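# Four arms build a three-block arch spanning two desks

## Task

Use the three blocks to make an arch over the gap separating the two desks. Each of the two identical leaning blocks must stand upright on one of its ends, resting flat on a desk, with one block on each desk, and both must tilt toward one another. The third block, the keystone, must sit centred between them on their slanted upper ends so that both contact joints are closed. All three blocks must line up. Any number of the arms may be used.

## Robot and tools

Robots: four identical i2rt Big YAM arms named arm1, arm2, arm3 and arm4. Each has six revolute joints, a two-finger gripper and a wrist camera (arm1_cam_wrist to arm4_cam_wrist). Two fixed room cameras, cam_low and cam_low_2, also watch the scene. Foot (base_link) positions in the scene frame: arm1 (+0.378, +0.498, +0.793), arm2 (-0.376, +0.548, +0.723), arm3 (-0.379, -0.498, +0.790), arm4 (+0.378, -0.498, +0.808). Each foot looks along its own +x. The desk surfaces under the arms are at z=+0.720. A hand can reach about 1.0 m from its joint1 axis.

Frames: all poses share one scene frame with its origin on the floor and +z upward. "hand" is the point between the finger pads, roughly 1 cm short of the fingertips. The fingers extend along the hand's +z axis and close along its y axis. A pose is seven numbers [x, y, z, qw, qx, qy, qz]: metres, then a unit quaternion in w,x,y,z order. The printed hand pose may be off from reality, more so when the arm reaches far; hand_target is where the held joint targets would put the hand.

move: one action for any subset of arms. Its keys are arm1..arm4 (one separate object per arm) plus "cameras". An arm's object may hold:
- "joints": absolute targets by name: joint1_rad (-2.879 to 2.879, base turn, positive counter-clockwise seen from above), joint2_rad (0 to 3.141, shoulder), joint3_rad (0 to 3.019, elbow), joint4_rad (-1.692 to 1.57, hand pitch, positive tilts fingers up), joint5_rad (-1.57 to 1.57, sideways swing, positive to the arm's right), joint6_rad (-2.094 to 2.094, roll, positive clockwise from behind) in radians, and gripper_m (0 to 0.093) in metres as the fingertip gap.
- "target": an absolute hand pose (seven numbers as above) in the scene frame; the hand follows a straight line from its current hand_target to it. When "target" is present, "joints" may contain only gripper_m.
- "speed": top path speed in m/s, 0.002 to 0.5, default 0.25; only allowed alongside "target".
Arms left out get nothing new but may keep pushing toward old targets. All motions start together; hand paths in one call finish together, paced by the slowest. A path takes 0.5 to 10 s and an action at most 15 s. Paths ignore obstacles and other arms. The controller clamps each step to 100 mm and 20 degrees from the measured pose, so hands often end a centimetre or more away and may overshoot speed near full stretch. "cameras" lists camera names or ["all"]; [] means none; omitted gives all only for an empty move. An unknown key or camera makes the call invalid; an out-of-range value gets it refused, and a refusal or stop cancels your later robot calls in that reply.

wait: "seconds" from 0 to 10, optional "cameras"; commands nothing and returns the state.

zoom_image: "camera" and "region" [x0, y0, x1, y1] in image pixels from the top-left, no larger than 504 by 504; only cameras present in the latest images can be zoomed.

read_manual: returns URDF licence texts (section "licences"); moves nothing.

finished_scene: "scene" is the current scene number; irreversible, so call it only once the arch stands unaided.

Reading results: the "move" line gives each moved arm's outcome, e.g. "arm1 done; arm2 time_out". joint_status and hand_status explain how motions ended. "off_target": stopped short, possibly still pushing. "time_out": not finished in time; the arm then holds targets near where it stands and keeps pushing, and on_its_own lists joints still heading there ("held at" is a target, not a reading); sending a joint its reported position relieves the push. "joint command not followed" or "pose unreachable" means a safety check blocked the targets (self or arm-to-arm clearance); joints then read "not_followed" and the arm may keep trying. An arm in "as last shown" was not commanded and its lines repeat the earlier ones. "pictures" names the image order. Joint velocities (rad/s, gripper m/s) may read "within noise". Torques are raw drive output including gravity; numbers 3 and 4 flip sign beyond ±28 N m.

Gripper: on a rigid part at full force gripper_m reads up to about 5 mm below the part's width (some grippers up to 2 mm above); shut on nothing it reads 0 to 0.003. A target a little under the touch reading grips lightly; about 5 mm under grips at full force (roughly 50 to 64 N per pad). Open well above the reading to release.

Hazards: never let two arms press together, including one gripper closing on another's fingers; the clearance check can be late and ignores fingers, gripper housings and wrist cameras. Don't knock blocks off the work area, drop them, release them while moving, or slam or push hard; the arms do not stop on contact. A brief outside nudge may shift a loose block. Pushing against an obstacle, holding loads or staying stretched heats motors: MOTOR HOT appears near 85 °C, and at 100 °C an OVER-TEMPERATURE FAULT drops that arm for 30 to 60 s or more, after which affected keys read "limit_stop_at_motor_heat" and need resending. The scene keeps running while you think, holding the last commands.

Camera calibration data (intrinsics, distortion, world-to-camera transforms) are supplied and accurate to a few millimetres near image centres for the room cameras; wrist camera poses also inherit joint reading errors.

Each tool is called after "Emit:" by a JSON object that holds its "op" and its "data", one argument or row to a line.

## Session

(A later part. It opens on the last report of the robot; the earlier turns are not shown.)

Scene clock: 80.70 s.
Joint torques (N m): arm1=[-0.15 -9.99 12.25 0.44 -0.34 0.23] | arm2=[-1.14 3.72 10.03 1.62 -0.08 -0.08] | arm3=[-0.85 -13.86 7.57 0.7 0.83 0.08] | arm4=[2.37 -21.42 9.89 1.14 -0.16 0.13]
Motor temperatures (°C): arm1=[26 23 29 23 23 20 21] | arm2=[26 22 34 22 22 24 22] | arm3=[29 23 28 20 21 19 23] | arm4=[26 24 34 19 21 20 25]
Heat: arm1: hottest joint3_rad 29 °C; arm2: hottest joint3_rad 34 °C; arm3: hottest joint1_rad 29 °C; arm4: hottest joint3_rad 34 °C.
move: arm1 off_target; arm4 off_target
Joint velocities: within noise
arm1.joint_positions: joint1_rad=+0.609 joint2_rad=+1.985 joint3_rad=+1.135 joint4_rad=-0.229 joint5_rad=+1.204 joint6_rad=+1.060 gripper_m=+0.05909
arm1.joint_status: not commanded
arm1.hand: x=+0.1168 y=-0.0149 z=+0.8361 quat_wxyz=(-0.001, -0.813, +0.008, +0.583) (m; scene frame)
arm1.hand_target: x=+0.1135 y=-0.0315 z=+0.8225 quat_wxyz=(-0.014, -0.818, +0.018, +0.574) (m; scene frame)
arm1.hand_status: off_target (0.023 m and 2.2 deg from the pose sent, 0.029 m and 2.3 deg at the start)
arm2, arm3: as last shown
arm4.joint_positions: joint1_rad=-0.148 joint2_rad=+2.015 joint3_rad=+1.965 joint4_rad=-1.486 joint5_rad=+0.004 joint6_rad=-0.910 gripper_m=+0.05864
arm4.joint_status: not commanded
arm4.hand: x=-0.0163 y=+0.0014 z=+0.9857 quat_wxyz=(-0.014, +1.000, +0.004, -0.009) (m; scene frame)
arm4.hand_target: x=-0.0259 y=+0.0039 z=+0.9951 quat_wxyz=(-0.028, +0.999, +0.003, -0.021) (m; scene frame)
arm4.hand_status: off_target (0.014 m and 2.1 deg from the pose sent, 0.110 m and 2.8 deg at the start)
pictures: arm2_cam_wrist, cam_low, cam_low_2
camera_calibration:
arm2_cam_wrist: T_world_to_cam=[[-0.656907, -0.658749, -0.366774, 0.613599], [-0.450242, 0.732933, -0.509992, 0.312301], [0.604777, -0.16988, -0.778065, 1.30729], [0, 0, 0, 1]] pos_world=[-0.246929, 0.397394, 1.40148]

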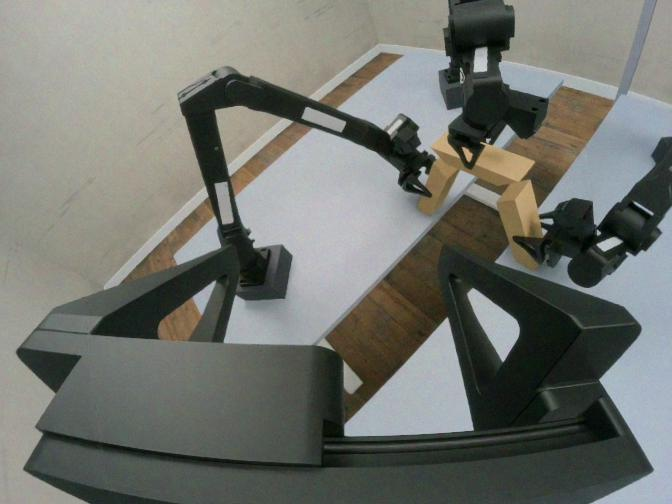

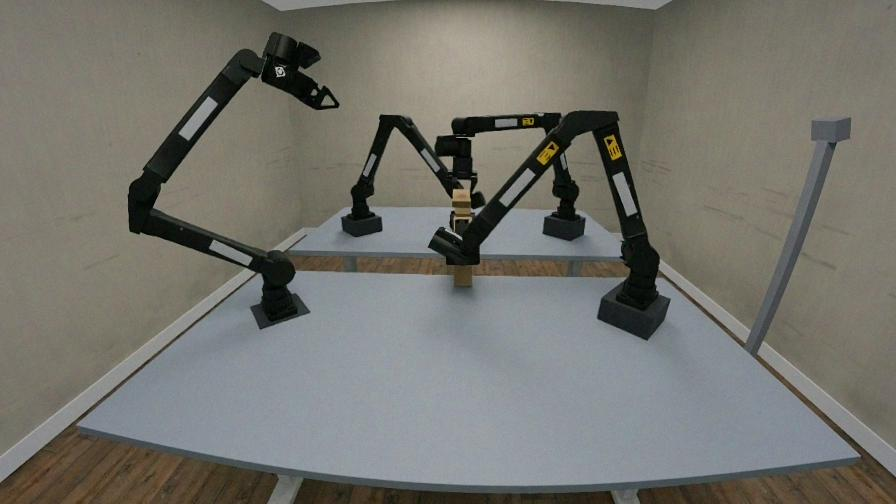

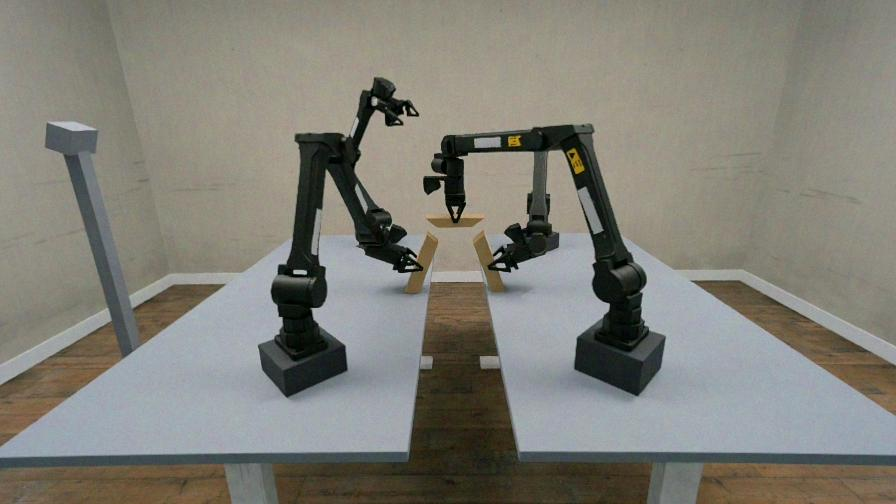

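Emit:
{"op": "move", "data": {
  "arm4": {"target": [-0.0229, -0.004, 0.953, -0.0150, 0.9998, 0, -0.0115], "speed": 0.08},
  "cameras": ["cam_low", "cam_low_2", "arm2_cam_wrist"]
}}

Emit:
{"op": "zoom_image", "data": {
  "camera": "cam_low_2",
  "region": [405, 205, 505, 305]
}}

Emit:
{"op": "zoom_image", "data": {
  "camera": "cam_low",
  "region": [430, 170, 500, 290]
}}

Emit:
{"op": "zoom_image", "data": {
  "camera": "arm2_cam_wrist",
  "region": [400, 120, 560, 290]
}}

Scene clock: 85.43 s.
Joint torques (N m): arm1=[-0.03 -9.99 12.19 0.46 -0.33 0.23] | arm2=[-1.08 3.72 10.07 1.58 -0.08 -0.08] | arm3=[-0.62 -13.8 7.69 0.64 0.82 0.08] | arm4=[2.78 -20.78 9.54 1.01 -0.18 0.13]
Motor temperatures (°C): arm1=[26 23 29 23 23 20 21] | arm2=[26 22 34 22 22 24 22] | arm3=[29 24 28 20 22 19 23] | arm4=[26 26 34 19 21 20 25]
Heat: arm1: hottest joint3_rad 29 °C; arm2: hottest joint3_rad 34 °C; arm3: hottest joint1_rad 29 °C; arm4: hottest joint3_rad 34 °C.
move: arm4 off_target
Joint velocities: within noise
arm1.joint_positions: joint1_rad=+0.609 joint2_rad=+1.985 joint3_rad=+1.135 joint4_rad=-0.231 joint5_rad=+1.204 joint6_rad=+1.060 gripper_m=+0.05909
arm1.joint_status: not commanded
arm1.hand: x=+0.1168 y=-0.0149 z=+0.8361 quat_wxyz=(-0.001, -0.813, +0.008, +0.582) (m; scene frame)
arm1.hand_target: x=+0.1136 y=-0.0314 z=+0.8226 quat_wxyz=(-0.013, -0.818, +0.018, +0.574) (m; scene frame)
arm1.hand_status: not commanded
arm2, arm3: as last shown
arm4.joint_positions: joint1_rad=-0.148 joint2_rad=+2.020 joint3_rad=+1.874 joint4_rad=-1.415 joint5_rad=+0.004 joint6_rad=-0.901 gripper_m=+0.05864
arm4.joint_status: not commanded
arm4.hand: x=-0.0116 y=-0.0054 z=+0.9485 quat_wxyz=(-0.005, +1.000, +0.000, -0.002) (m; scene frame)
arm4.hand_target: x=-0.0226 y=-0.0044 z=+0.9530 quat_wxyz=(-0.015, +1.000, +0.000, -0.011) (m; scene frame)
arm4.hand_status: off_target (0.012 m and 1.6 deg from the pose sent, 0.034 m and 0.6 deg at the start)
pictures: arm2_cam_wrist, cam_low, cam_low_2
camera_calibration:
arm2_cam_wrist: T_world_to_cam=[[-0.656907, -0.658749, -0.366774, 0.613599], [-0.450242, 0.732933, -0.509992, 0.312301], [0.604777, -0.16988, -0.778065, 1.30729], [0, 0, 0, 1]] pos_world=[-0.246929, 0.397394, 1.40148]

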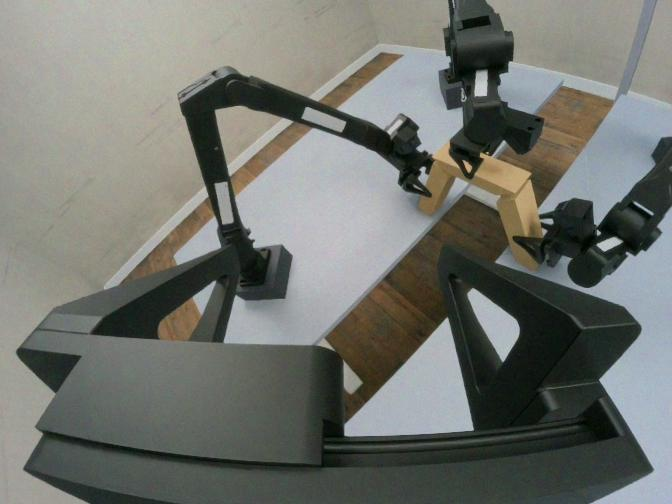

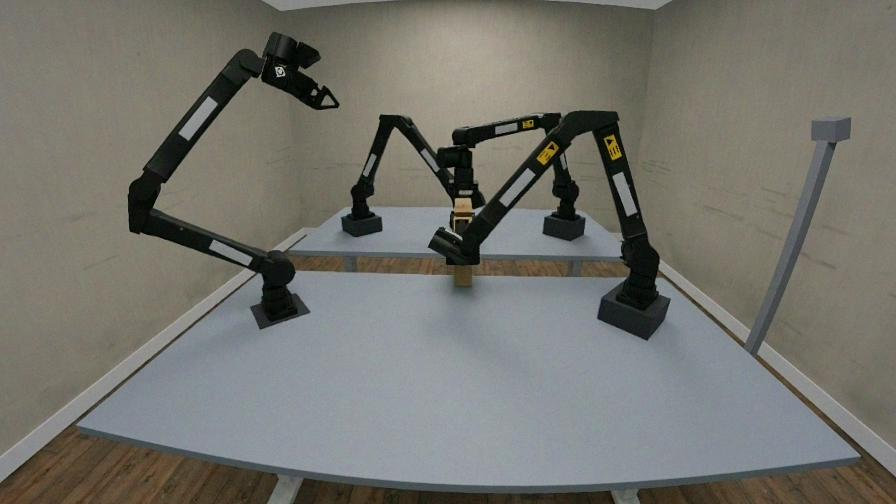

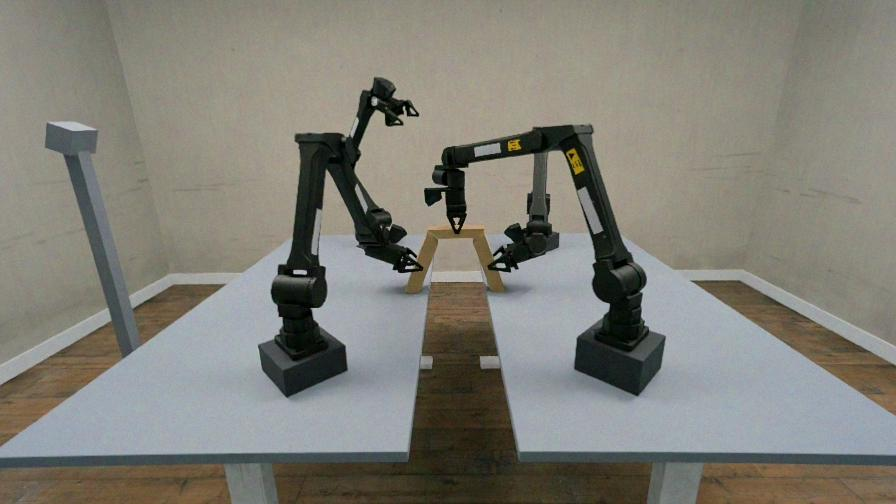

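Scaled by 5.040 from the camera's 896x504 image, which has a finer 1280x720 frame.

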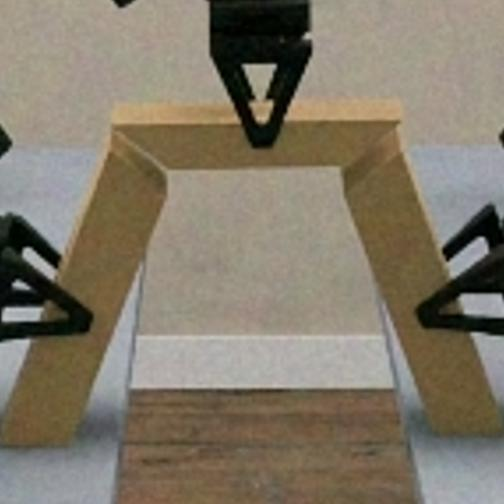

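Scaled by 4.200 from the camera's 896x504 image, which has a finer 1280x720 frame.

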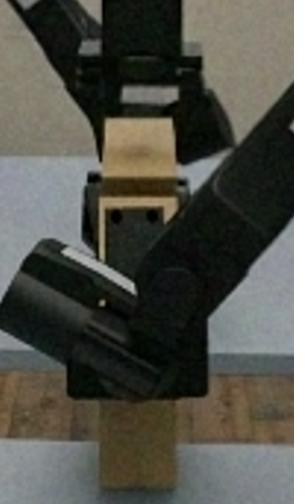

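Scaled by 2.965 from the camera's 672x504 image, which has a finer 960x720 frame.

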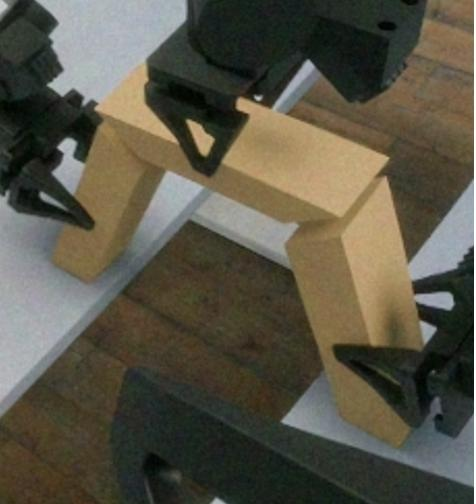

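Emit:
{"op": "move", "data": {
  "arm4": {"target": [-0.0222, -0.0045, 0.937, -0.0115, 0.9999, 0, -0.0088], "speed": 0.05},
  "cameras": ["cam_low", "cam_low_2", "arm2_cam_wrist"]
}}

Emit:
{"op": "zoom_image", "data": {
  "camera": "cam_low_2",
  "region": [405, 205, 505, 305]
}}

Emit:
{"op": "zoom_image", "data": {
  "camera": "cam_low",
  "region": [430, 170, 500, 290]
}}

Emit:
{"op": "zoom_image", "data": {
  "camera": "arm2_cam_wrist",
  "region": [420, 130, 550, 260]
}}

Scene clock: 88.63 s.
Joint torques (N m): arm1=[-0.09 -10.05 12.21 0.46 -0.33 0.24] | arm2=[-1.14 3.55 9.91 1.58 -0.07 -0.09] | arm3=[-0.44 -13.74 7.47 0.65 0.86 0.08] | arm4=[2.73 -20.78 9.47 1.02 -0.18 0.11]
Motor temperatures (°C): arm1=[26 23 30 23 23 20 21] | arm2=[26 22 34 22 22 24 22] | arm3=[29 24 28 20 22 19 23] | arm4=[26 26 34 19 21 20 26]
Heat: arm1: hottest joint3_rad 30 °C; arm2: hottest joint3_rad 34 °C; arm3: hottest joint1_rad 29 °C; arm4: hottest joint3_rad 34 °C.
move: arm4 off_target
Joint velocities: within noise
arm1, arm2, arm3: as last shown
arm3.hand_target: x=-0.1112 y=+0.0118 z=+0.8203 quat_wxyz=(-0.578, -0.012, -0.816, -0.006) (m; scene frame)
arm4.joint_positions: joint1_rad=-0.148 joint2_rad=+2.030 joint3_rad=+1.850 joint4_rad=-1.386 joint5_rad=+0.002 joint6_rad=-0.901 gripper_m=+0.05864
arm4.joint_status: not commanded
arm4.hand: x=-0.0117 y=-0.0057 z=+0.9333 quat_wxyz=(-0.002, +1.000, +0.000, -0.001) (m; scene frame)
arm4.hand_target: x=-0.0224 y=-0.0045 z=+0.9371 quat_wxyz=(-0.012, +1.000, +0.000, -0.010) (m; scene frame)
arm4.hand_status: off_target (0.011 m and 1.4 deg from the pose sent, 0.016 m and 1.1 deg at the start)
pictures: arm2_cam_wrist, cam_low, cam_low_2
camera_calibration:
arm2_cam_wrist: T_world_to_cam=[[-0.656907, -0.658749, -0.366774, 0.613599], [-0.450242, 0.732933, -0.509992, 0.312301], [0.604777, -0.16988, -0.778065, 1.30729], [0, 0, 0, 1]] pos_world=[-0.246929, 0.397394, 1.40148]

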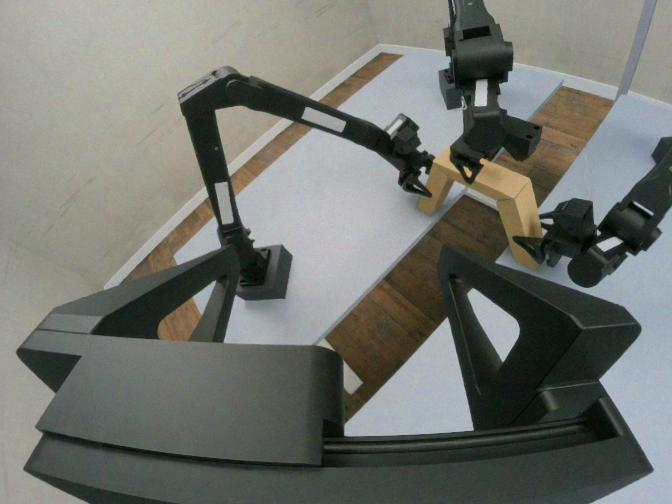

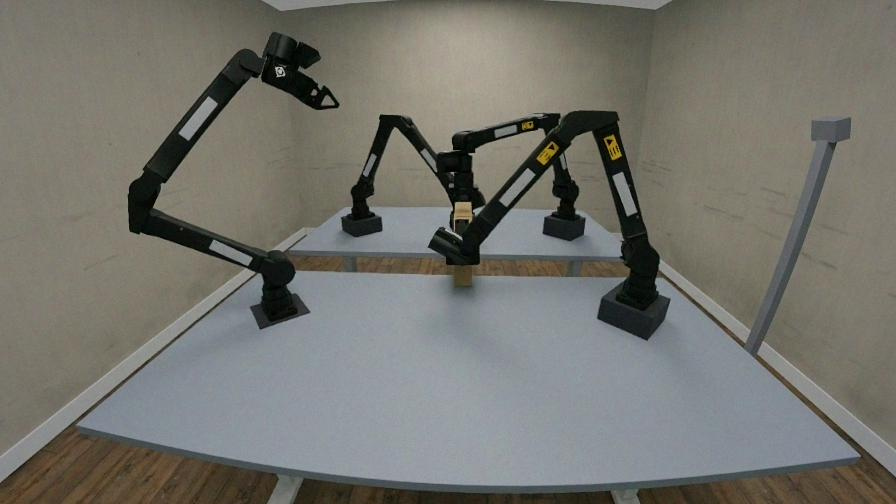

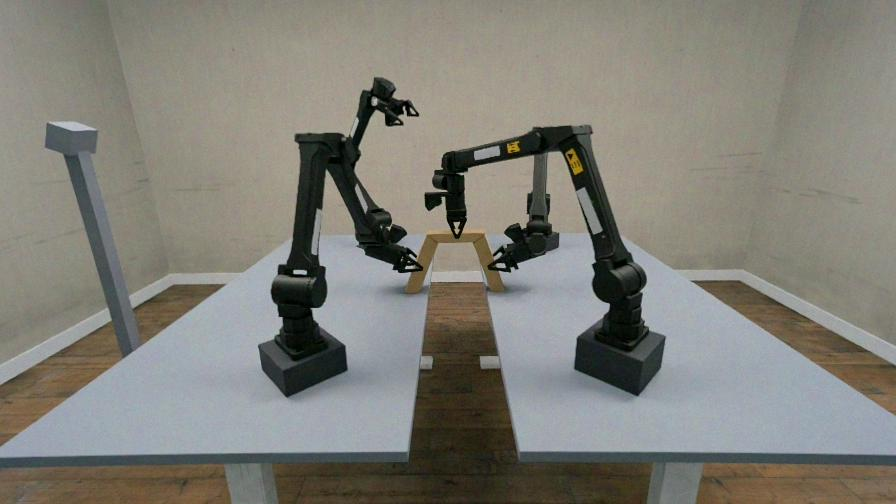

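Scaled by 5.040 from the camera's 896x504 image, which has a finer 1280x720 frame.

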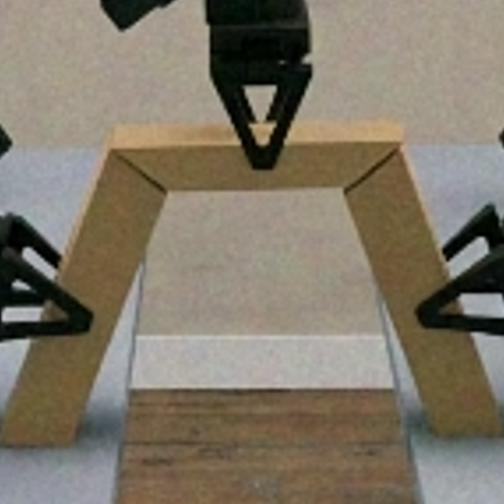

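Scaled by 4.200 from the camera's 896x504 image, which has a finer 1280x720 frame.

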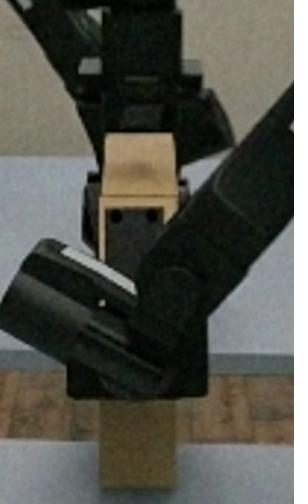

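Scaled by 3.877 from the camera's 672x504 image, which has a finer 960x720 frame.

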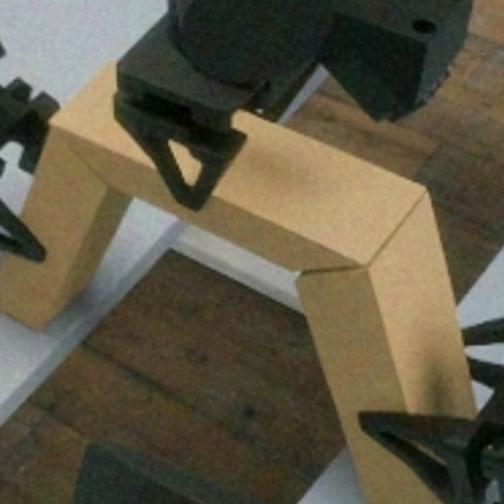

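Emit:
{"op": "move", "data": {
  "arm4": {"target": [-0.0222, -0.0045, 0.933, -0.0110, 0.9999, 0, -0.0084], "speed": 0.05}
}}

Emit:
{"op": "move", "data": {
  "arm4": {"joints": {"gripper_m": 0.068}},
  "cameras": ["cam_low", "cam_low_2", "arm2_cam_wrist"]
}}

Emit:
{"op": "zoom_image", "data": {
  "camera": "cam_low_2",
  "region": [405, 205, 505, 305]
}}

Emit:
{"op": "zoom_image", "data": {
  "camera": "cam_low",
  "region": [430, 170, 500, 290]
}}

Emit:
{"op": "zoom_image", "data": {
  "camera": "arm2_cam_wrist",
  "region": [420, 130, 550, 260]
}}

Scene clock: 91.03 s.
Joint torques (N m): arm1=[-0.15 -9.99 12.22 0.46 -0.33 0.23] | arm2=[-1.03 3.6 10 1.51 -0.06 -0.1] | arm3=[-0.79 -13.86 7.51 0.81 0.85 0.06] | arm4=[2.73 -20.31 9.32 1.05 -0.13 0.12]
Motor temperatures (°C): arm1=[26 23 30 23 23 20 21] | arm2=[26 22 34 22 22 24 22] | arm3=[29 24 28 20 22 19 23] | arm4=[26 26 35 19 21 20 26]
Heat: arm1: hottest joint3_rad 30 °C; arm2: hottest joint3_rad 34 °C; arm3: hottest joint1_rad 29 °C; arm4: hottest joint3_rad 35 °C.
move: arm4 off_target
Joint velocities: within noise
arm1.joint_positions: joint1_rad=+0.609 joint2_rad=+1.986 joint3_rad=+1.135 joint4_rad=-0.231 joint5_rad=+1.204 joint6_rad=+1.060 gripper_m=+0.05909
arm1.joint_status: not commanded
arm1.hand: x=+0.1168 y=-0.0148 z=+0.8359 quat_wxyz=(-0.001, -0.813, +0.008, +0.582) (m; scene frame)
arm1.hand_target: x=+0.1136 y=-0.0314 z=+0.8224 quat_wxyz=(-0.013, -0.818, +0.018, +0.574) (m; scene frame)
arm1.hand_status: not commanded
arm2, arm3: as last shown
arm4.joint_positions: joint1_rad=-0.148 joint2_rad=+2.030 joint3_rad=+1.845 joint4_rad=-1.380 joint5_rad=+0.002 joint6_rad=-0.901 gripper_m=+0.05864
arm4.joint_status: not commanded
arm4.hand: x=-0.0118 y=-0.0055 z=+0.9317 quat_wxyz=(-0.003, +1.000, +0.000, -0.001) (m; scene frame)
arm4.hand_target: x=-0.0219 y=-0.0047 z=+0.9330 quat_wxyz=(-0.011, +1.000, +0.000, -0.008) (m; scene frame)
arm4.hand_status: off_target (0.011 m and 1.2 deg from the pose sent, 0.011 m and 1.3 deg at the start)
camera_calibration:
arm1_cam_wrist: T_world_to_cam=[[0.0041041, 0.998991, -0.0447142, 0.0543618], [0.8372, -0.0278864, -0.546186, 0.358141], [-0.546882, -0.0351931, -0.83647, 0.88445], [0, 0, 0, 1]] pos_world=[0.183631, -0.0131932, 0.937858]
arm2_cam_wrist: T_world_to_cam=[[-0.656907, -0.658749, -0.366774, 0.613599], [-0.450242, 0.732933, -0.509992, 0.312301], [0.604777, -0.16988, -0.778065, 1.30729], [0, 0, 0, 1]] pos_world=[-0.246929, 0.397394, 1.40148]
arm3_cam_wrist: T_world_to_cam=[[-0.0103945, -0.999576, -0.0271835, 0.0290886], [-0.827654, 0.0238558, -0.560732, 0.364326], [0.561143, 0.01667, -0.827551, 0.87163], [0, 0, 0, 1]] pos_world=[-0.18727, 0.00585495, 0.926398]
arm4_cam_wrist: T_world_to_cam=[[-0.00651859, 0.999876, 0.0143238, -0.00810388], [0.8075, -0.00318569, 0.58986, -0.536234], [0.589832, 0.0154115, -0.807379, 0.884499], [0, 0, 0, 1]] pos_world=[-0.0887497, -0.00723689, 1.03054]

Scene clock: 91.53 s.
Joint torques (N m): arm1=[-0.09 -10.05 12.27 0.46 -0.34 0.22] | arm2=[-1.03 3.78 9.95 1.55 -0.08 -0.09] | arm3=[-0.5 -13.57 7.58 0.61 0.77 0.07] | arm4=[2.73 -20.37 9.29 1.02 -0.14 0.12]
Motor temperatures (°C): arm1=[26 24 30 23 23 20 21] | arm2=[26 22 34 22 22 24 22] | arm3=[29 24 28 20 22 19 23] | arm4=[26 27 35 19 21 20 26]
Heat: arm1: hottest joint3_rad 30 °C; arm2: hottest joint3_rad 34 °C; arm3: hottest joint1_rad 29 °C; arm4: hottest joint3_rad 35 °C.
move: arm4 done
Joint velocities: within noise
arm1, arm2, arm3: as last shown
arm1.joint_positions: joint1_rad=+0.609 joint2_rad=+1.986 joint3_rad=+1.135 joint4_rad=-0.231 joint5_rad=+1.204 joint6_rad=+1.062 gripper_m=+0.05909
arm3.joint_positions: joint1_rad=+0.631 joint2_rad=+1.983 joint3_rad=+1.101 joint4_rad=-0.190 joint5_rad=+1.178 joint6_rad=+1.063 gripper_m=+0.06104
arm3.hand: x=-0.1207 y=+0.0081 z=+0.8225 quat_wxyz=(-0.575, -0.007, -0.818, -0.010) (m; scene frame)
arm4.joint_positions: joint1_rad=-0.148 joint2_rad=+2.030 joint3_rad=+1.845 joint4_rad=-1.380 joint5_rad=+0.002 joint6_rad=-0.901 gripper_m=+0.06782
arm4.joint_status: all done
arm4.hand: x=-0.0118 y=-0.0055 z=+0.9317 quat_wxyz=(-0.003, +1.000, +0.000, -0.001) (m; scene frame)
arm4.hand_target: x=-0.0219 y=-0.0047 z=+0.9330 quat_wxyz=(-0.011, +1.000, +0.000, -0.008) (m; scene frame)
arm4.hand_status: not commanded
pictures: arm2_cam_wrist, cam_low, cam_low_2
camera_calibration:
arm2_cam_wrist: T_world_to_cam=[[-0.656907, -0.658749, -0.366774, 0.613599], [-0.450242, 0.732933, -0.509992, 0.312301], [0.604777, -0.16988, -0.778065, 1.30729], [0, 0, 0, 1]] pos_world=[-0.246929, 0.397394, 1.40148]

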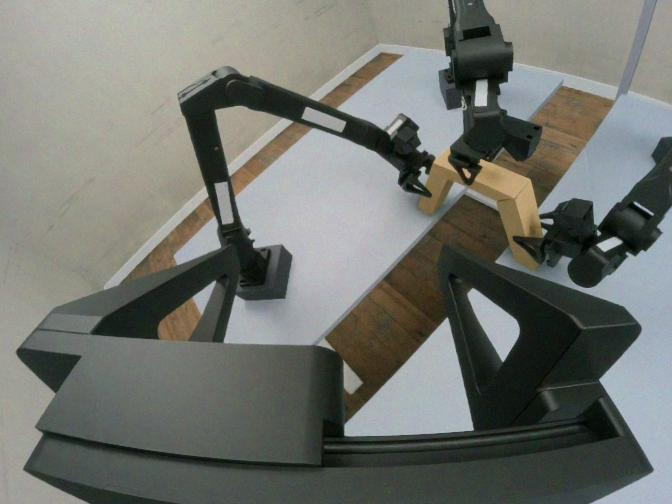

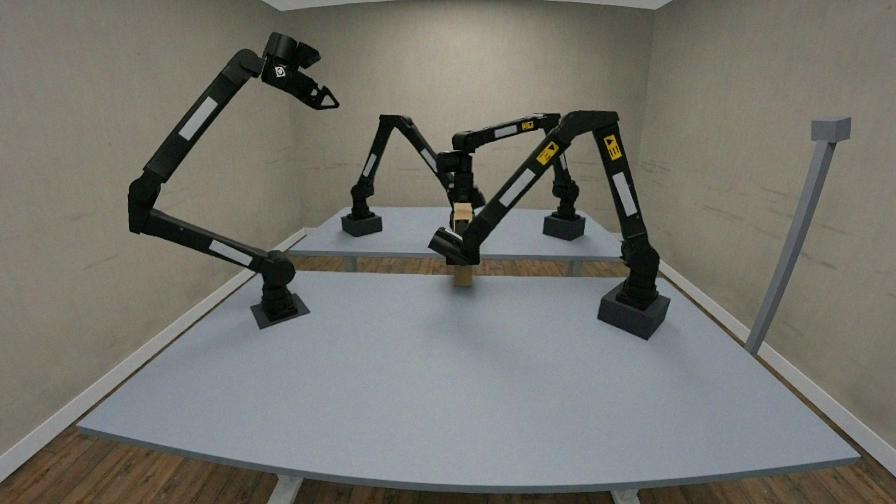

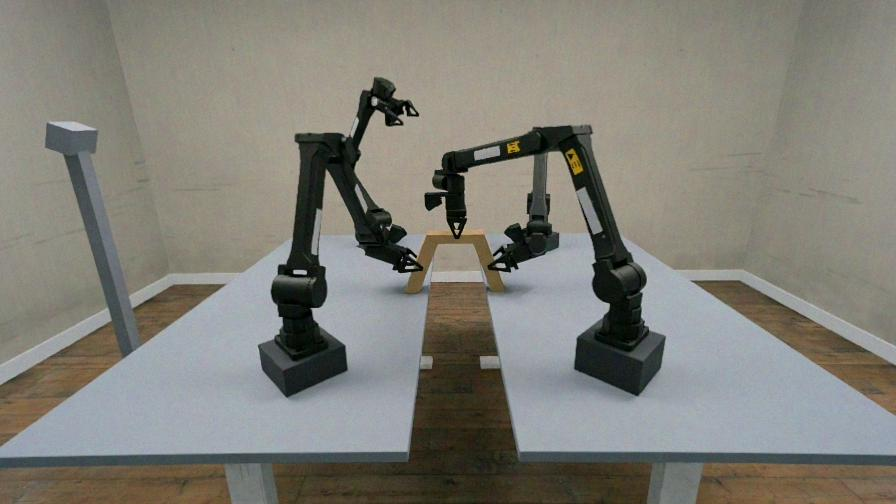

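Scaled by 5.040 from the camera's 896x504 image, which has a finer 1280x720 frame.

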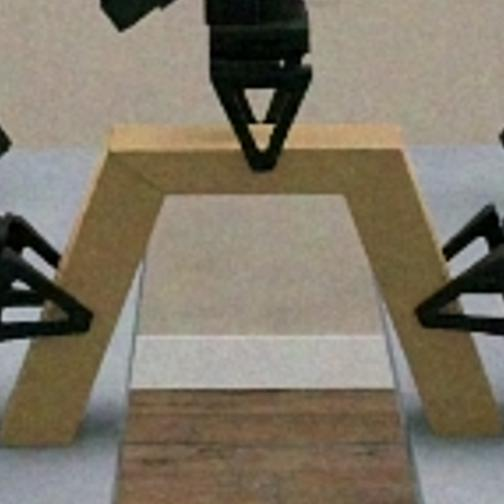

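Scaled by 4.200 from the camera's 896x504 image, which has a finer 1280x720 frame.

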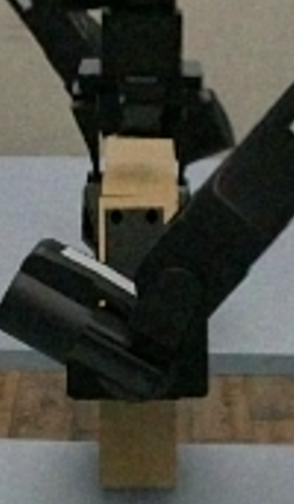

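Scaled by 3.877 from the camera's 672x504 image, which has a finer 960x720 frame.

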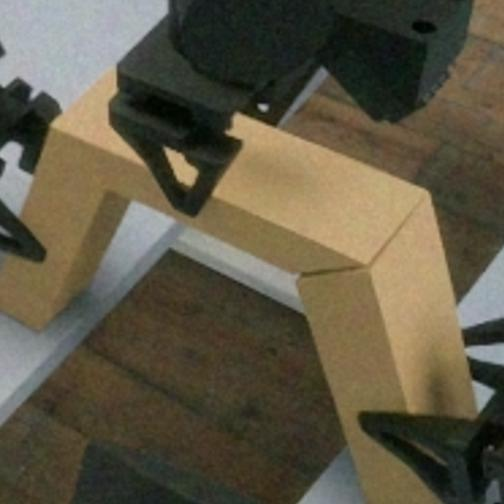

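Emit:
{"op": "move", "data": {
  "arm4": {"joints": {"gripper_m": 0.09}}
}}

Emit:
{"op": "move", "data": {
  "arm4": {"target": [-0.022, -0.006, 1.06, -0.0100, 0.9999, 0, -0.0080], "speed": 0.12},
  "arm3": {"target": [-0.115, 0.0105, 0.822, 0.5781, 0.0092, 0.8164, 0.0042], "speed": 0.05},
  "arm1": {"target": [0.115, -0.022, 0.831, 0.0132, 0.8192, -0.0178, -0.5738], "speed": 0.05}
}}

Emit:
{"op": "move", "data": {
  "arm3": {"joints": {"gripper_m": 0.072}}
}}

Emit:
{"op": "move", "data": {
  "arm1": {"joints": {"gripper_m": 0.070}},
  "cameras": ["cam_low", "cam_low_2", "arm2_cam_wrist"]
}}

Emit:
{"op": "zoom_image", "data": {
  "camera": "cam_low_2",
  "region": [405, 205, 505, 305]
}}

Emit:
{"op": "zoom_image", "data": {
  "camera": "arm2_cam_wrist",
  "region": [400, 120, 560, 290]
}}

Scene clock: 98.57 s.
Joint torques (N m): arm1=[-0.09 -9.93 12.23 0.49 -0.33 0.23] | arm2=[-1.2 3.49 10 1.61 -0.09 -0.07] | arm3=[-0.67 -13.68 7.62 0.66 0.76 0.07] | arm4=[2.67 -20.54 9.29 1.02 -0.13 0.12]
Motor temperatures (°C): arm1=[26 24 30 23 23 20 21] | arm2=[26 22 35 22 22 24 22] | arm3=[29 24 28 20 22 19 23] | arm4=[26 27 34 19 21 20 25]
Heat: arm1: hottest joint3_rad 30 °C; arm2: hottest joint3_rad 35 °C; arm3: hottest joint1_rad 29 °C; arm4: hottest joint3_rad 34 °C.
move: arm4 done
Joint velocities: within noise
arm1, arm3: as last shown
arm2.joint_positions: joint1_rad=-0.068 joint2_rad=+0.615 joint3_rad=+1.398 joint4_rad=-1.168 joint5_rad=-0.283 joint6_rad=+0.288 gripper_m=+0.09396
arm2.joint_status: not commanded
arm2.hand: x=-0.1788 y=+0.3871 z=+1.3047 quat_wxyz=(-0.558, -0.390, -0.730, +0.053) (m; scene frame)
arm2.hand_target: x=-0.1809 y=+0.3898 z=+1.3157 quat_wxyz=(-0.568, -0.385, -0.725, +0.057) (m; scene frame)
arm2.hand_status: not commanded
arm4.joint_positions: joint1_rad=-0.148 joint2_rad=+2.030 joint3_rad=+1.845 joint4_rad=-1.380 joint5_rad=+0.002 joint6_rad=-0.901 gripper_m=+0.08978
arm4.joint_status: all done
arm4.hand: x=-0.0118 y=-0.0055 z=+0.9317 quat_wxyz=(-0.003, +1.000, +0.000, -0.001) (m; scene frame)
arm4.hand_target: x=-0.0219 y=-0.0047 z=+0.9330 quat_wxyz=(-0.011, +1.000, +0.000, -0.008) (m; scene frame)
arm4.hand_status: not commanded
camera_calibration:
arm1_cam_wrist: T_world_to_cam=[[0.00463877, 0.998921, -0.0462003, 0.055558], [0.837187, -0.0291468, -0.54614, 0.358085], [-0.546897, -0.0361449, -0.836419, 0.884395], [0, 0, 0, 1]] pos_world=[0.183631, -0.0130947, 0.937856]
arm2_cam_wrist: T_world_to_cam=[[-0.656907, -0.658749, -0.366774, 0.613599], [-0.450242, 0.732933, -0.509992, 0.312301], [0.604777, -0.16988, -0.778065, 1.30729], [0, 0, 0, 1]] pos_world=[-0.246929, 0.397394, 1.40148]
arm3_cam_wrist: T_world_to_cam=[[-0.0110933, -0.999588, -0.0264832, 0.0283051], [-0.826985, 0.0240598, -0.561709, 0.365217], [0.562115, 0.01567, -0.826911, 0.871197], [0, 0, 0, 1]] pos_world=[-0.18737, 0.00585479, 0.926298]
arm4_cam_wrist: T_world_to_cam=[[-0.00651859, 0.999876, 0.0143238, -0.00810388], [0.8075, -0.00318569, 0.58986, -0.536234], [0.589832, 0.0154115, -0.807379, 0.884499], [0, 0, 0, 1]] pos_world=[-0.0887497, -0.00723689, 1.03054]

Scene clock: 100.47 s.
Joint torques (N m): arm1=[-0.21 -12.4 9.33 0.46 -0.37 0.2] | arm2=[-0.91 3.72 9.99 1.54 -0.09 -0.1] | arm3=[0.03 -14.1 7.27 0.12 0.87 0.13] | arm4=[2.84 -21.6 12.55 -0.28 -0.17 0.12]
Motor temperatures (°C): arm1=[26 24 30 23 23 20 21] | arm2=[26 22 35 22 22 24 22] | arm3=[29 24 28 20 22 19 23] | arm4=[26 27 35 19 21 20 25]
Heat: arm1: hottest joint3_rad 30 °C; arm2: hottest joint3_rad 35 °C; arm3: hottest joint1_rad 29 °C; arm4: hottest joint3_rad 35 °C.
move: arm1 off_target; arm3 done; arm4 off_target
Joint velocities: within noise
arm1.joint_positions: joint1_rad=+0.609 joint2_rad=+1.986 joint3_rad=+1.135 joint4_rad=-0.231 joint5_rad=+1.204 joint6_rad=+1.063 gripper_m=+0.05909
arm1.joint_status: not commanded
arm1.hand: x=+0.1168 y=-0.0148 z=+0.8359 quat_wxyz=(-0.002, -0.813, +0.009, +0.582) (m; scene frame)
arm1.hand_target: x=+0.1151 y=-0.0219 z=+0.8312 quat_wxyz=(-0.014, -0.819, +0.018, +0.574) (m; scene frame)
arm1.hand_status: off_target (0.009 m and 2.1 deg from the pose sent, 0.009 m and 2.1 deg at the start)
arm2: as last shown
arm3.joint_positions: joint1_rad=+0.631 joint2_rad=+1.983 joint3_rad=+1.101 joint4_rad=-0.190 joint5_rad=+1.178 joint6_rad=+1.063 gripper_m=+0.06104
arm3.joint_status: not commanded
arm3.hand: x=-0.1207 y=+0.0081 z=+0.8225 quat_wxyz=(-0.575, -0.007, -0.818, -0.010) (m; scene frame)
arm3.hand_target: x=-0.1151 y=+0.0104 z=+0.8220 quat_wxyz=(-0.578, -0.009, -0.816, -0.004) (m; scene frame)
arm3.hand_status: done (0.006 m and 0.8 deg from the pose sent, 0.006 m and 0.8 deg at the start)
arm4.joint_positions: joint1_rad=-0.147 joint2_rad=+2.030 joint3_rad=+2.115 joint4_rad=-1.679 joint5_rad=+0.002 joint6_rad=-0.901 gripper_m=+0.08987
arm4.joint_status: not commanded
arm4.hand: x=-0.0106 y=-0.0074 z=+1.0342 quat_wxyz=(+0.009, +1.000, +0.000, +0.008) (m; scene frame)
arm4.hand_target: x=-0.0211 y=-0.0071 z=+1.0598 quat_wxyz=(-0.010, +1.000, +0.000, -0.008) (m; scene frame)
arm4.hand_status: off_target (0.028 m and 2.8 deg from the pose sent, 0.129 m and 1.1 deg at the start)
camera_calibration:
arm1_cam_wrist: T_world_to_cam=[[0.00509363, 0.998852, -0.0476294, 0.0567154], [0.837176, -0.0303091, -0.546093, 0.358029], [-0.546909, -0.0370926, -0.83637, 0.884341], [0, 0, 0, 1]] pos_world=[0.183632, -0.0129962, 0.937855]
arm2_cam_wrist: T_world_to_cam=[[-0.656907, -0.658749, -0.366774, 0.613599], [-0.450242, 0.732933, -0.509992, 0.312301], [0.604777, -0.16988, -0.778065, 1.30729], [0, 0, 0, 1]] pos_world=[-0.246929, 0.397394, 1.40148]
arm3_cam_wrist: T_world_to_cam=[[-0.0110933, -0.999588, -0.0264832, 0.0283051], [-0.826985, 0.0240598, -0.561709, 0.365217], [0.562115, 0.01567, -0.826911, 0.871197], [0, 0, 0, 1]] pos_world=[-0.18737, 0.00585479, 0.926298]
arm4_cam_wrist: T_world_to_cam=[[-0.00686735, 0.999934, -0.00915986, 0.0165636], [0.796403, 0.0110086, 0.604666, -0.612942], [0.604727, -0.0031425, -0.796427, 0.95536], [0, 0, 0, 1]] pos_world=[-0.0894689, -0.00681268, 1.13165]

Scene clock: 101.00 s.
Joint torques (N m): arm1=[-0.09 -12.51 9.31 0.44 -0.38 0.19] | arm2=[-1.08 3.96 9.96 1.5 -0.09 -0.09] | arm3=[-0.03 -14.21 7.19 0.12 0.81 0.13] | arm4=[2.78 -21.66 12.59 -0.23 -0.16 0.12]
Motor temperatures (°C): arm1=[26 24 30 23 23 20 21] | arm2=[26 22 35 22 22 24 22] | arm3=[29 25 28 20 22 19 23] | arm4=[26 27 35 19 21 20 25]
Heat: arm1: hottest joint3_rad 30 °C; arm2: hottest joint3_rad 35 °C; arm3: hottest joint1_rad 29 °C; arm4: hottest joint3_rad 35 °C.
move: arm3 done
Joint velocities: within noise
arm1.joint_positions: joint1_rad=+0.609 joint2_rad=+1.985 joint3_rad=+1.135 joint4_rad=-0.232 joint5_rad=+1.204 joint6_rad=+1.063 gripper_m=+0.05909
arm1.joint_status: not commanded
arm1.hand: x=+0.1169 y=-0.0147 z=+0.8360 quat_wxyz=(-0.001, -0.813, +0.008, +0.582) (m; scene frame)
arm1.hand_target: x=+0.1151 y=-0.0218 z=+0.8313 quat_wxyz=(-0.014, -0.819, +0.018, +0.574) (m; scene frame)
arm1.hand_status: not commanded
arm2, arm4: as last shown
arm3.joint_positions: joint1_rad=+0.631 joint2_rad=+1.983 joint3_rad=+1.101 joint4_rad=-0.190 joint5_rad=+1.179 joint6_rad=+1.063 gripper_m=+0.07187
arm3.joint_status: all done
arm3.hand: x=-0.1206 y=+0.0079 z=+0.8226 quat_wxyz=(-0.576, -0.007, -0.817, -0.009) (m; scene frame)
arm3.hand_target: x=-0.1151 y=+0.0104 z=+0.8218 quat_wxyz=(-0.578, -0.009, -0.816, -0.004) (m; scene frame)
arm3.hand_status: not commanded
arm4.hand: x=-0.0107 y=-0.0073 z=+1.0343 quat_wxyz=(+0.008, +1.000, +0.000, +0.008) (m; scene frame)
arm4.hand_target: x=-0.0212 y=-0.0070 z=+1.0599 quat_wxyz=(-0.010, +1.000, +0.000, -0.008) (m; scene frame)
camera_calibration:
arm1_cam_wrist: T_world_to_cam=[[0.00513377, 0.998903, -0.0465481, 0.0556977], [0.83725, -0.0297467, -0.546011, 0.358001], [-0.546796, -0.0361693, -0.836484, 0.884525], [0, 0, 0, 1]] pos_world=[0.183632, -0.0129946, 0.937956]
arm2_cam_wrist: T_world_to_cam=[[-0.656907, -0.658749, -0.366774, 0.613599], [-0.450242, 0.732933, -0.509992, 0.312301], [0.604777, -0.16988, -0.778065, 1.30729], [0, 0, 0, 1]] pos_world=[-0.246929, 0.397394, 1.40148]
arm3_cam_wrist: T_world_to_cam=[[-0.0118157, -0.999594, -0.0259255, 0.0275507], [-0.826237, 0.0243632, -0.562796, 0.366309], [0.563199, 0.0147708, -0.826189, 0.870655], [0, 0, 0, 1]] pos_world=[-0.187369, 0.00575476, 0.926197]
arm4_cam_wrist: T_world_to_cam=[[-0.00696794, 0.999936, -0.00885868, 0.0161151], [0.796535, 0.0109059, 0.604495, -0.612799], [0.604553, -0.00284416, -0.79656, 0.955576], [0, 0, 0, 1]] pos_world=[-0.0894686, -0.00671308, 1.13175]

Scene clock: 101.70 s.
Joint torques (N m): arm1=[-0.26 -13.1 9.25 0.43 0.34 0.04] | arm2=[-1.08 3.72 10 1.57 -0.09 -0.09] | arm3=[0.38 -14.15 7.27 0.1 0.82 0.14] | arm4=[2.73 -21.6 12.57 -0.23 -0.17 0.12]
Motor temperatures (°C): arm1=[26 24 30 23 23 20 21] | arm2=[25 22 35 22 22 24 22] | arm3=[29 25 28 20 22 19 23] | arm4=[26 28 35 19 21 20 25]
Heat: arm1: hottest joint3_rad 30 °C; arm2: hottest joint3_rad 35 °C; arm3: hottest joint1_rad 29 °C; arm4: hottest joint3_rad 35 °C.
move: arm1 done
Joint velocities: within noise
arm1.joint_positions: joint1_rad=+0.609 joint2_rad=+1.992 joint3_rad=+1.135 joint4_rad=-0.231 joint5_rad=+1.175 joint6_rad=+1.079 gripper_m=+0.06990
arm1.joint_status: all done
arm1.hand: x=+0.1182 y=-0.0166 z=+0.8282 quat_wxyz=(-0.009, -0.821, +0.009, +0.571) (m; scene frame)
arm1.hand_target: x=+0.1154 y=-0.0227 z=+0.8300 quat_wxyz=(-0.016, -0.821, +0.017, +0.571) (m; scene frame)
arm1.hand_status: not commanded
arm2, arm3, arm4: as last shown
arm3.joint_positions: joint1_rad=+0.631 joint2_rad=+1.983 joint3_rad=+1.101 joint4_rad=-0.190 joint5_rad=+1.179 joint6_rad=+1.063 gripper_m=+0.07194
pictures: arm2_cam_wrist, cam_low, cam_low_2
camera_calibration:
arm2_cam_wrist: T_world_to_cam=[[-0.656907, -0.658749, -0.366774, 0.613599], [-0.450242, 0.732933, -0.509992, 0.312301], [0.604777, -0.16988, -0.778065, 1.30729], [0, 0, 0, 1]] pos_world=[-0.246929, 0.397394, 1.40148]

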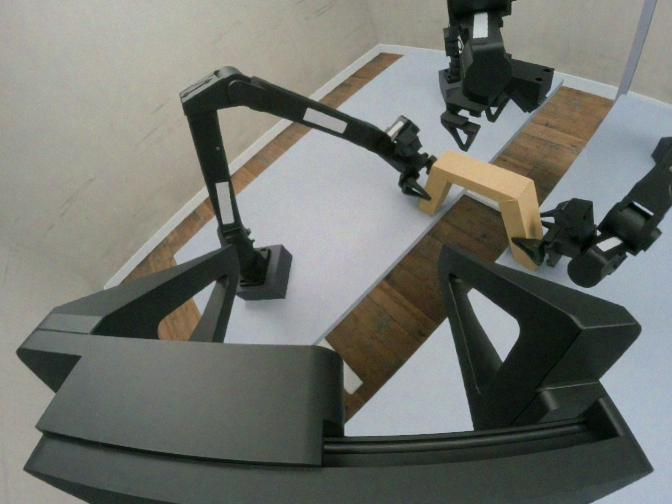

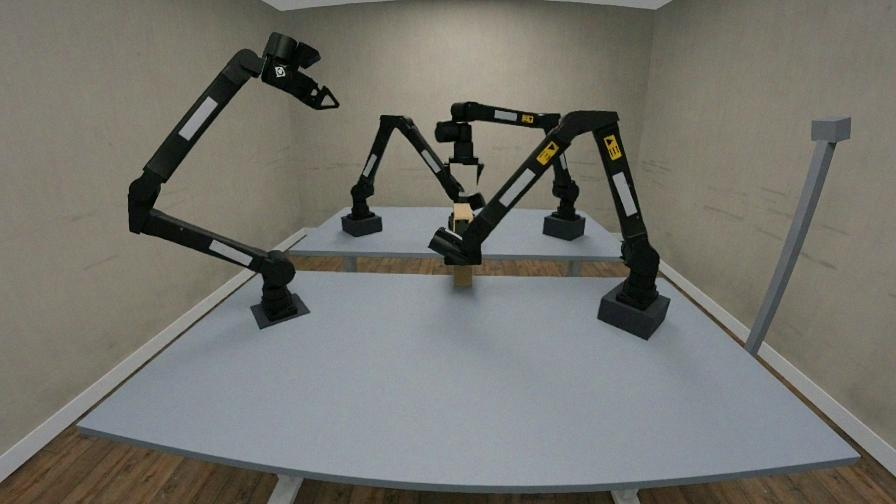

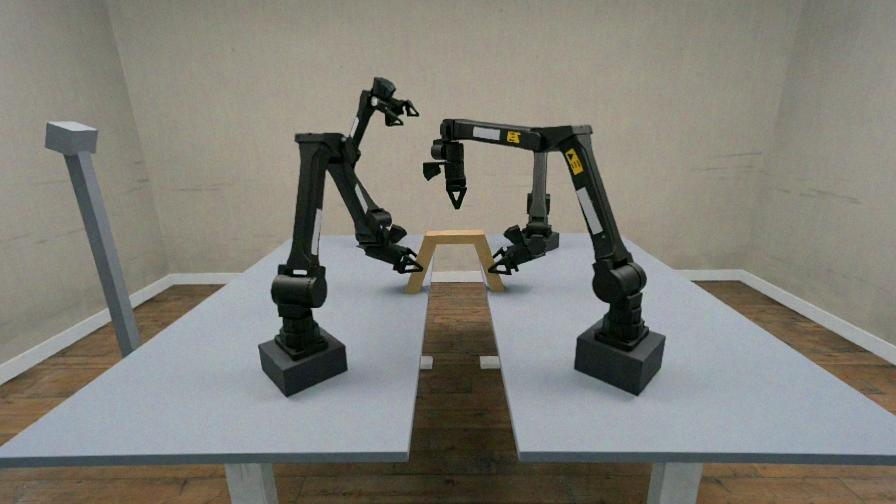

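Scaled by 5.040 from the camera's 896x504 image, which has a finer 1280x720 frame.

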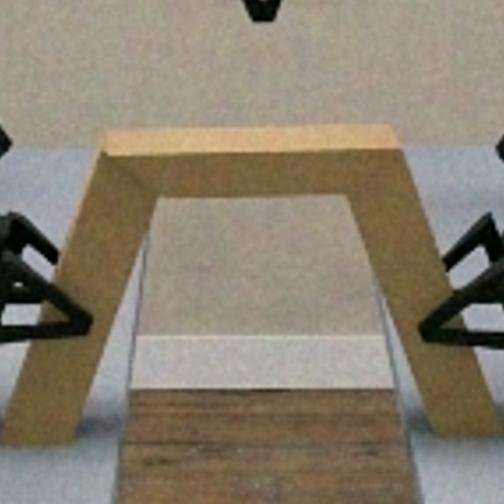

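Scaled by 2.965 from the camera's 672x504 image, which has a finer 960x720 frame.

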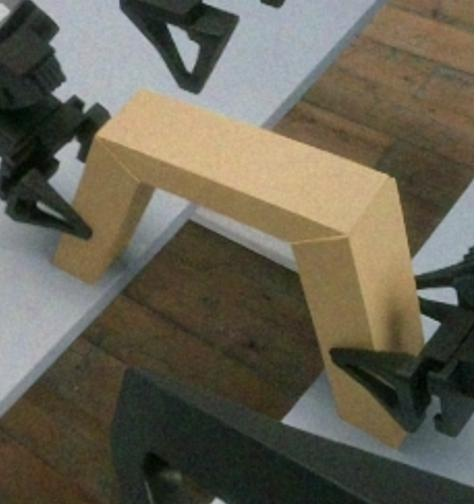

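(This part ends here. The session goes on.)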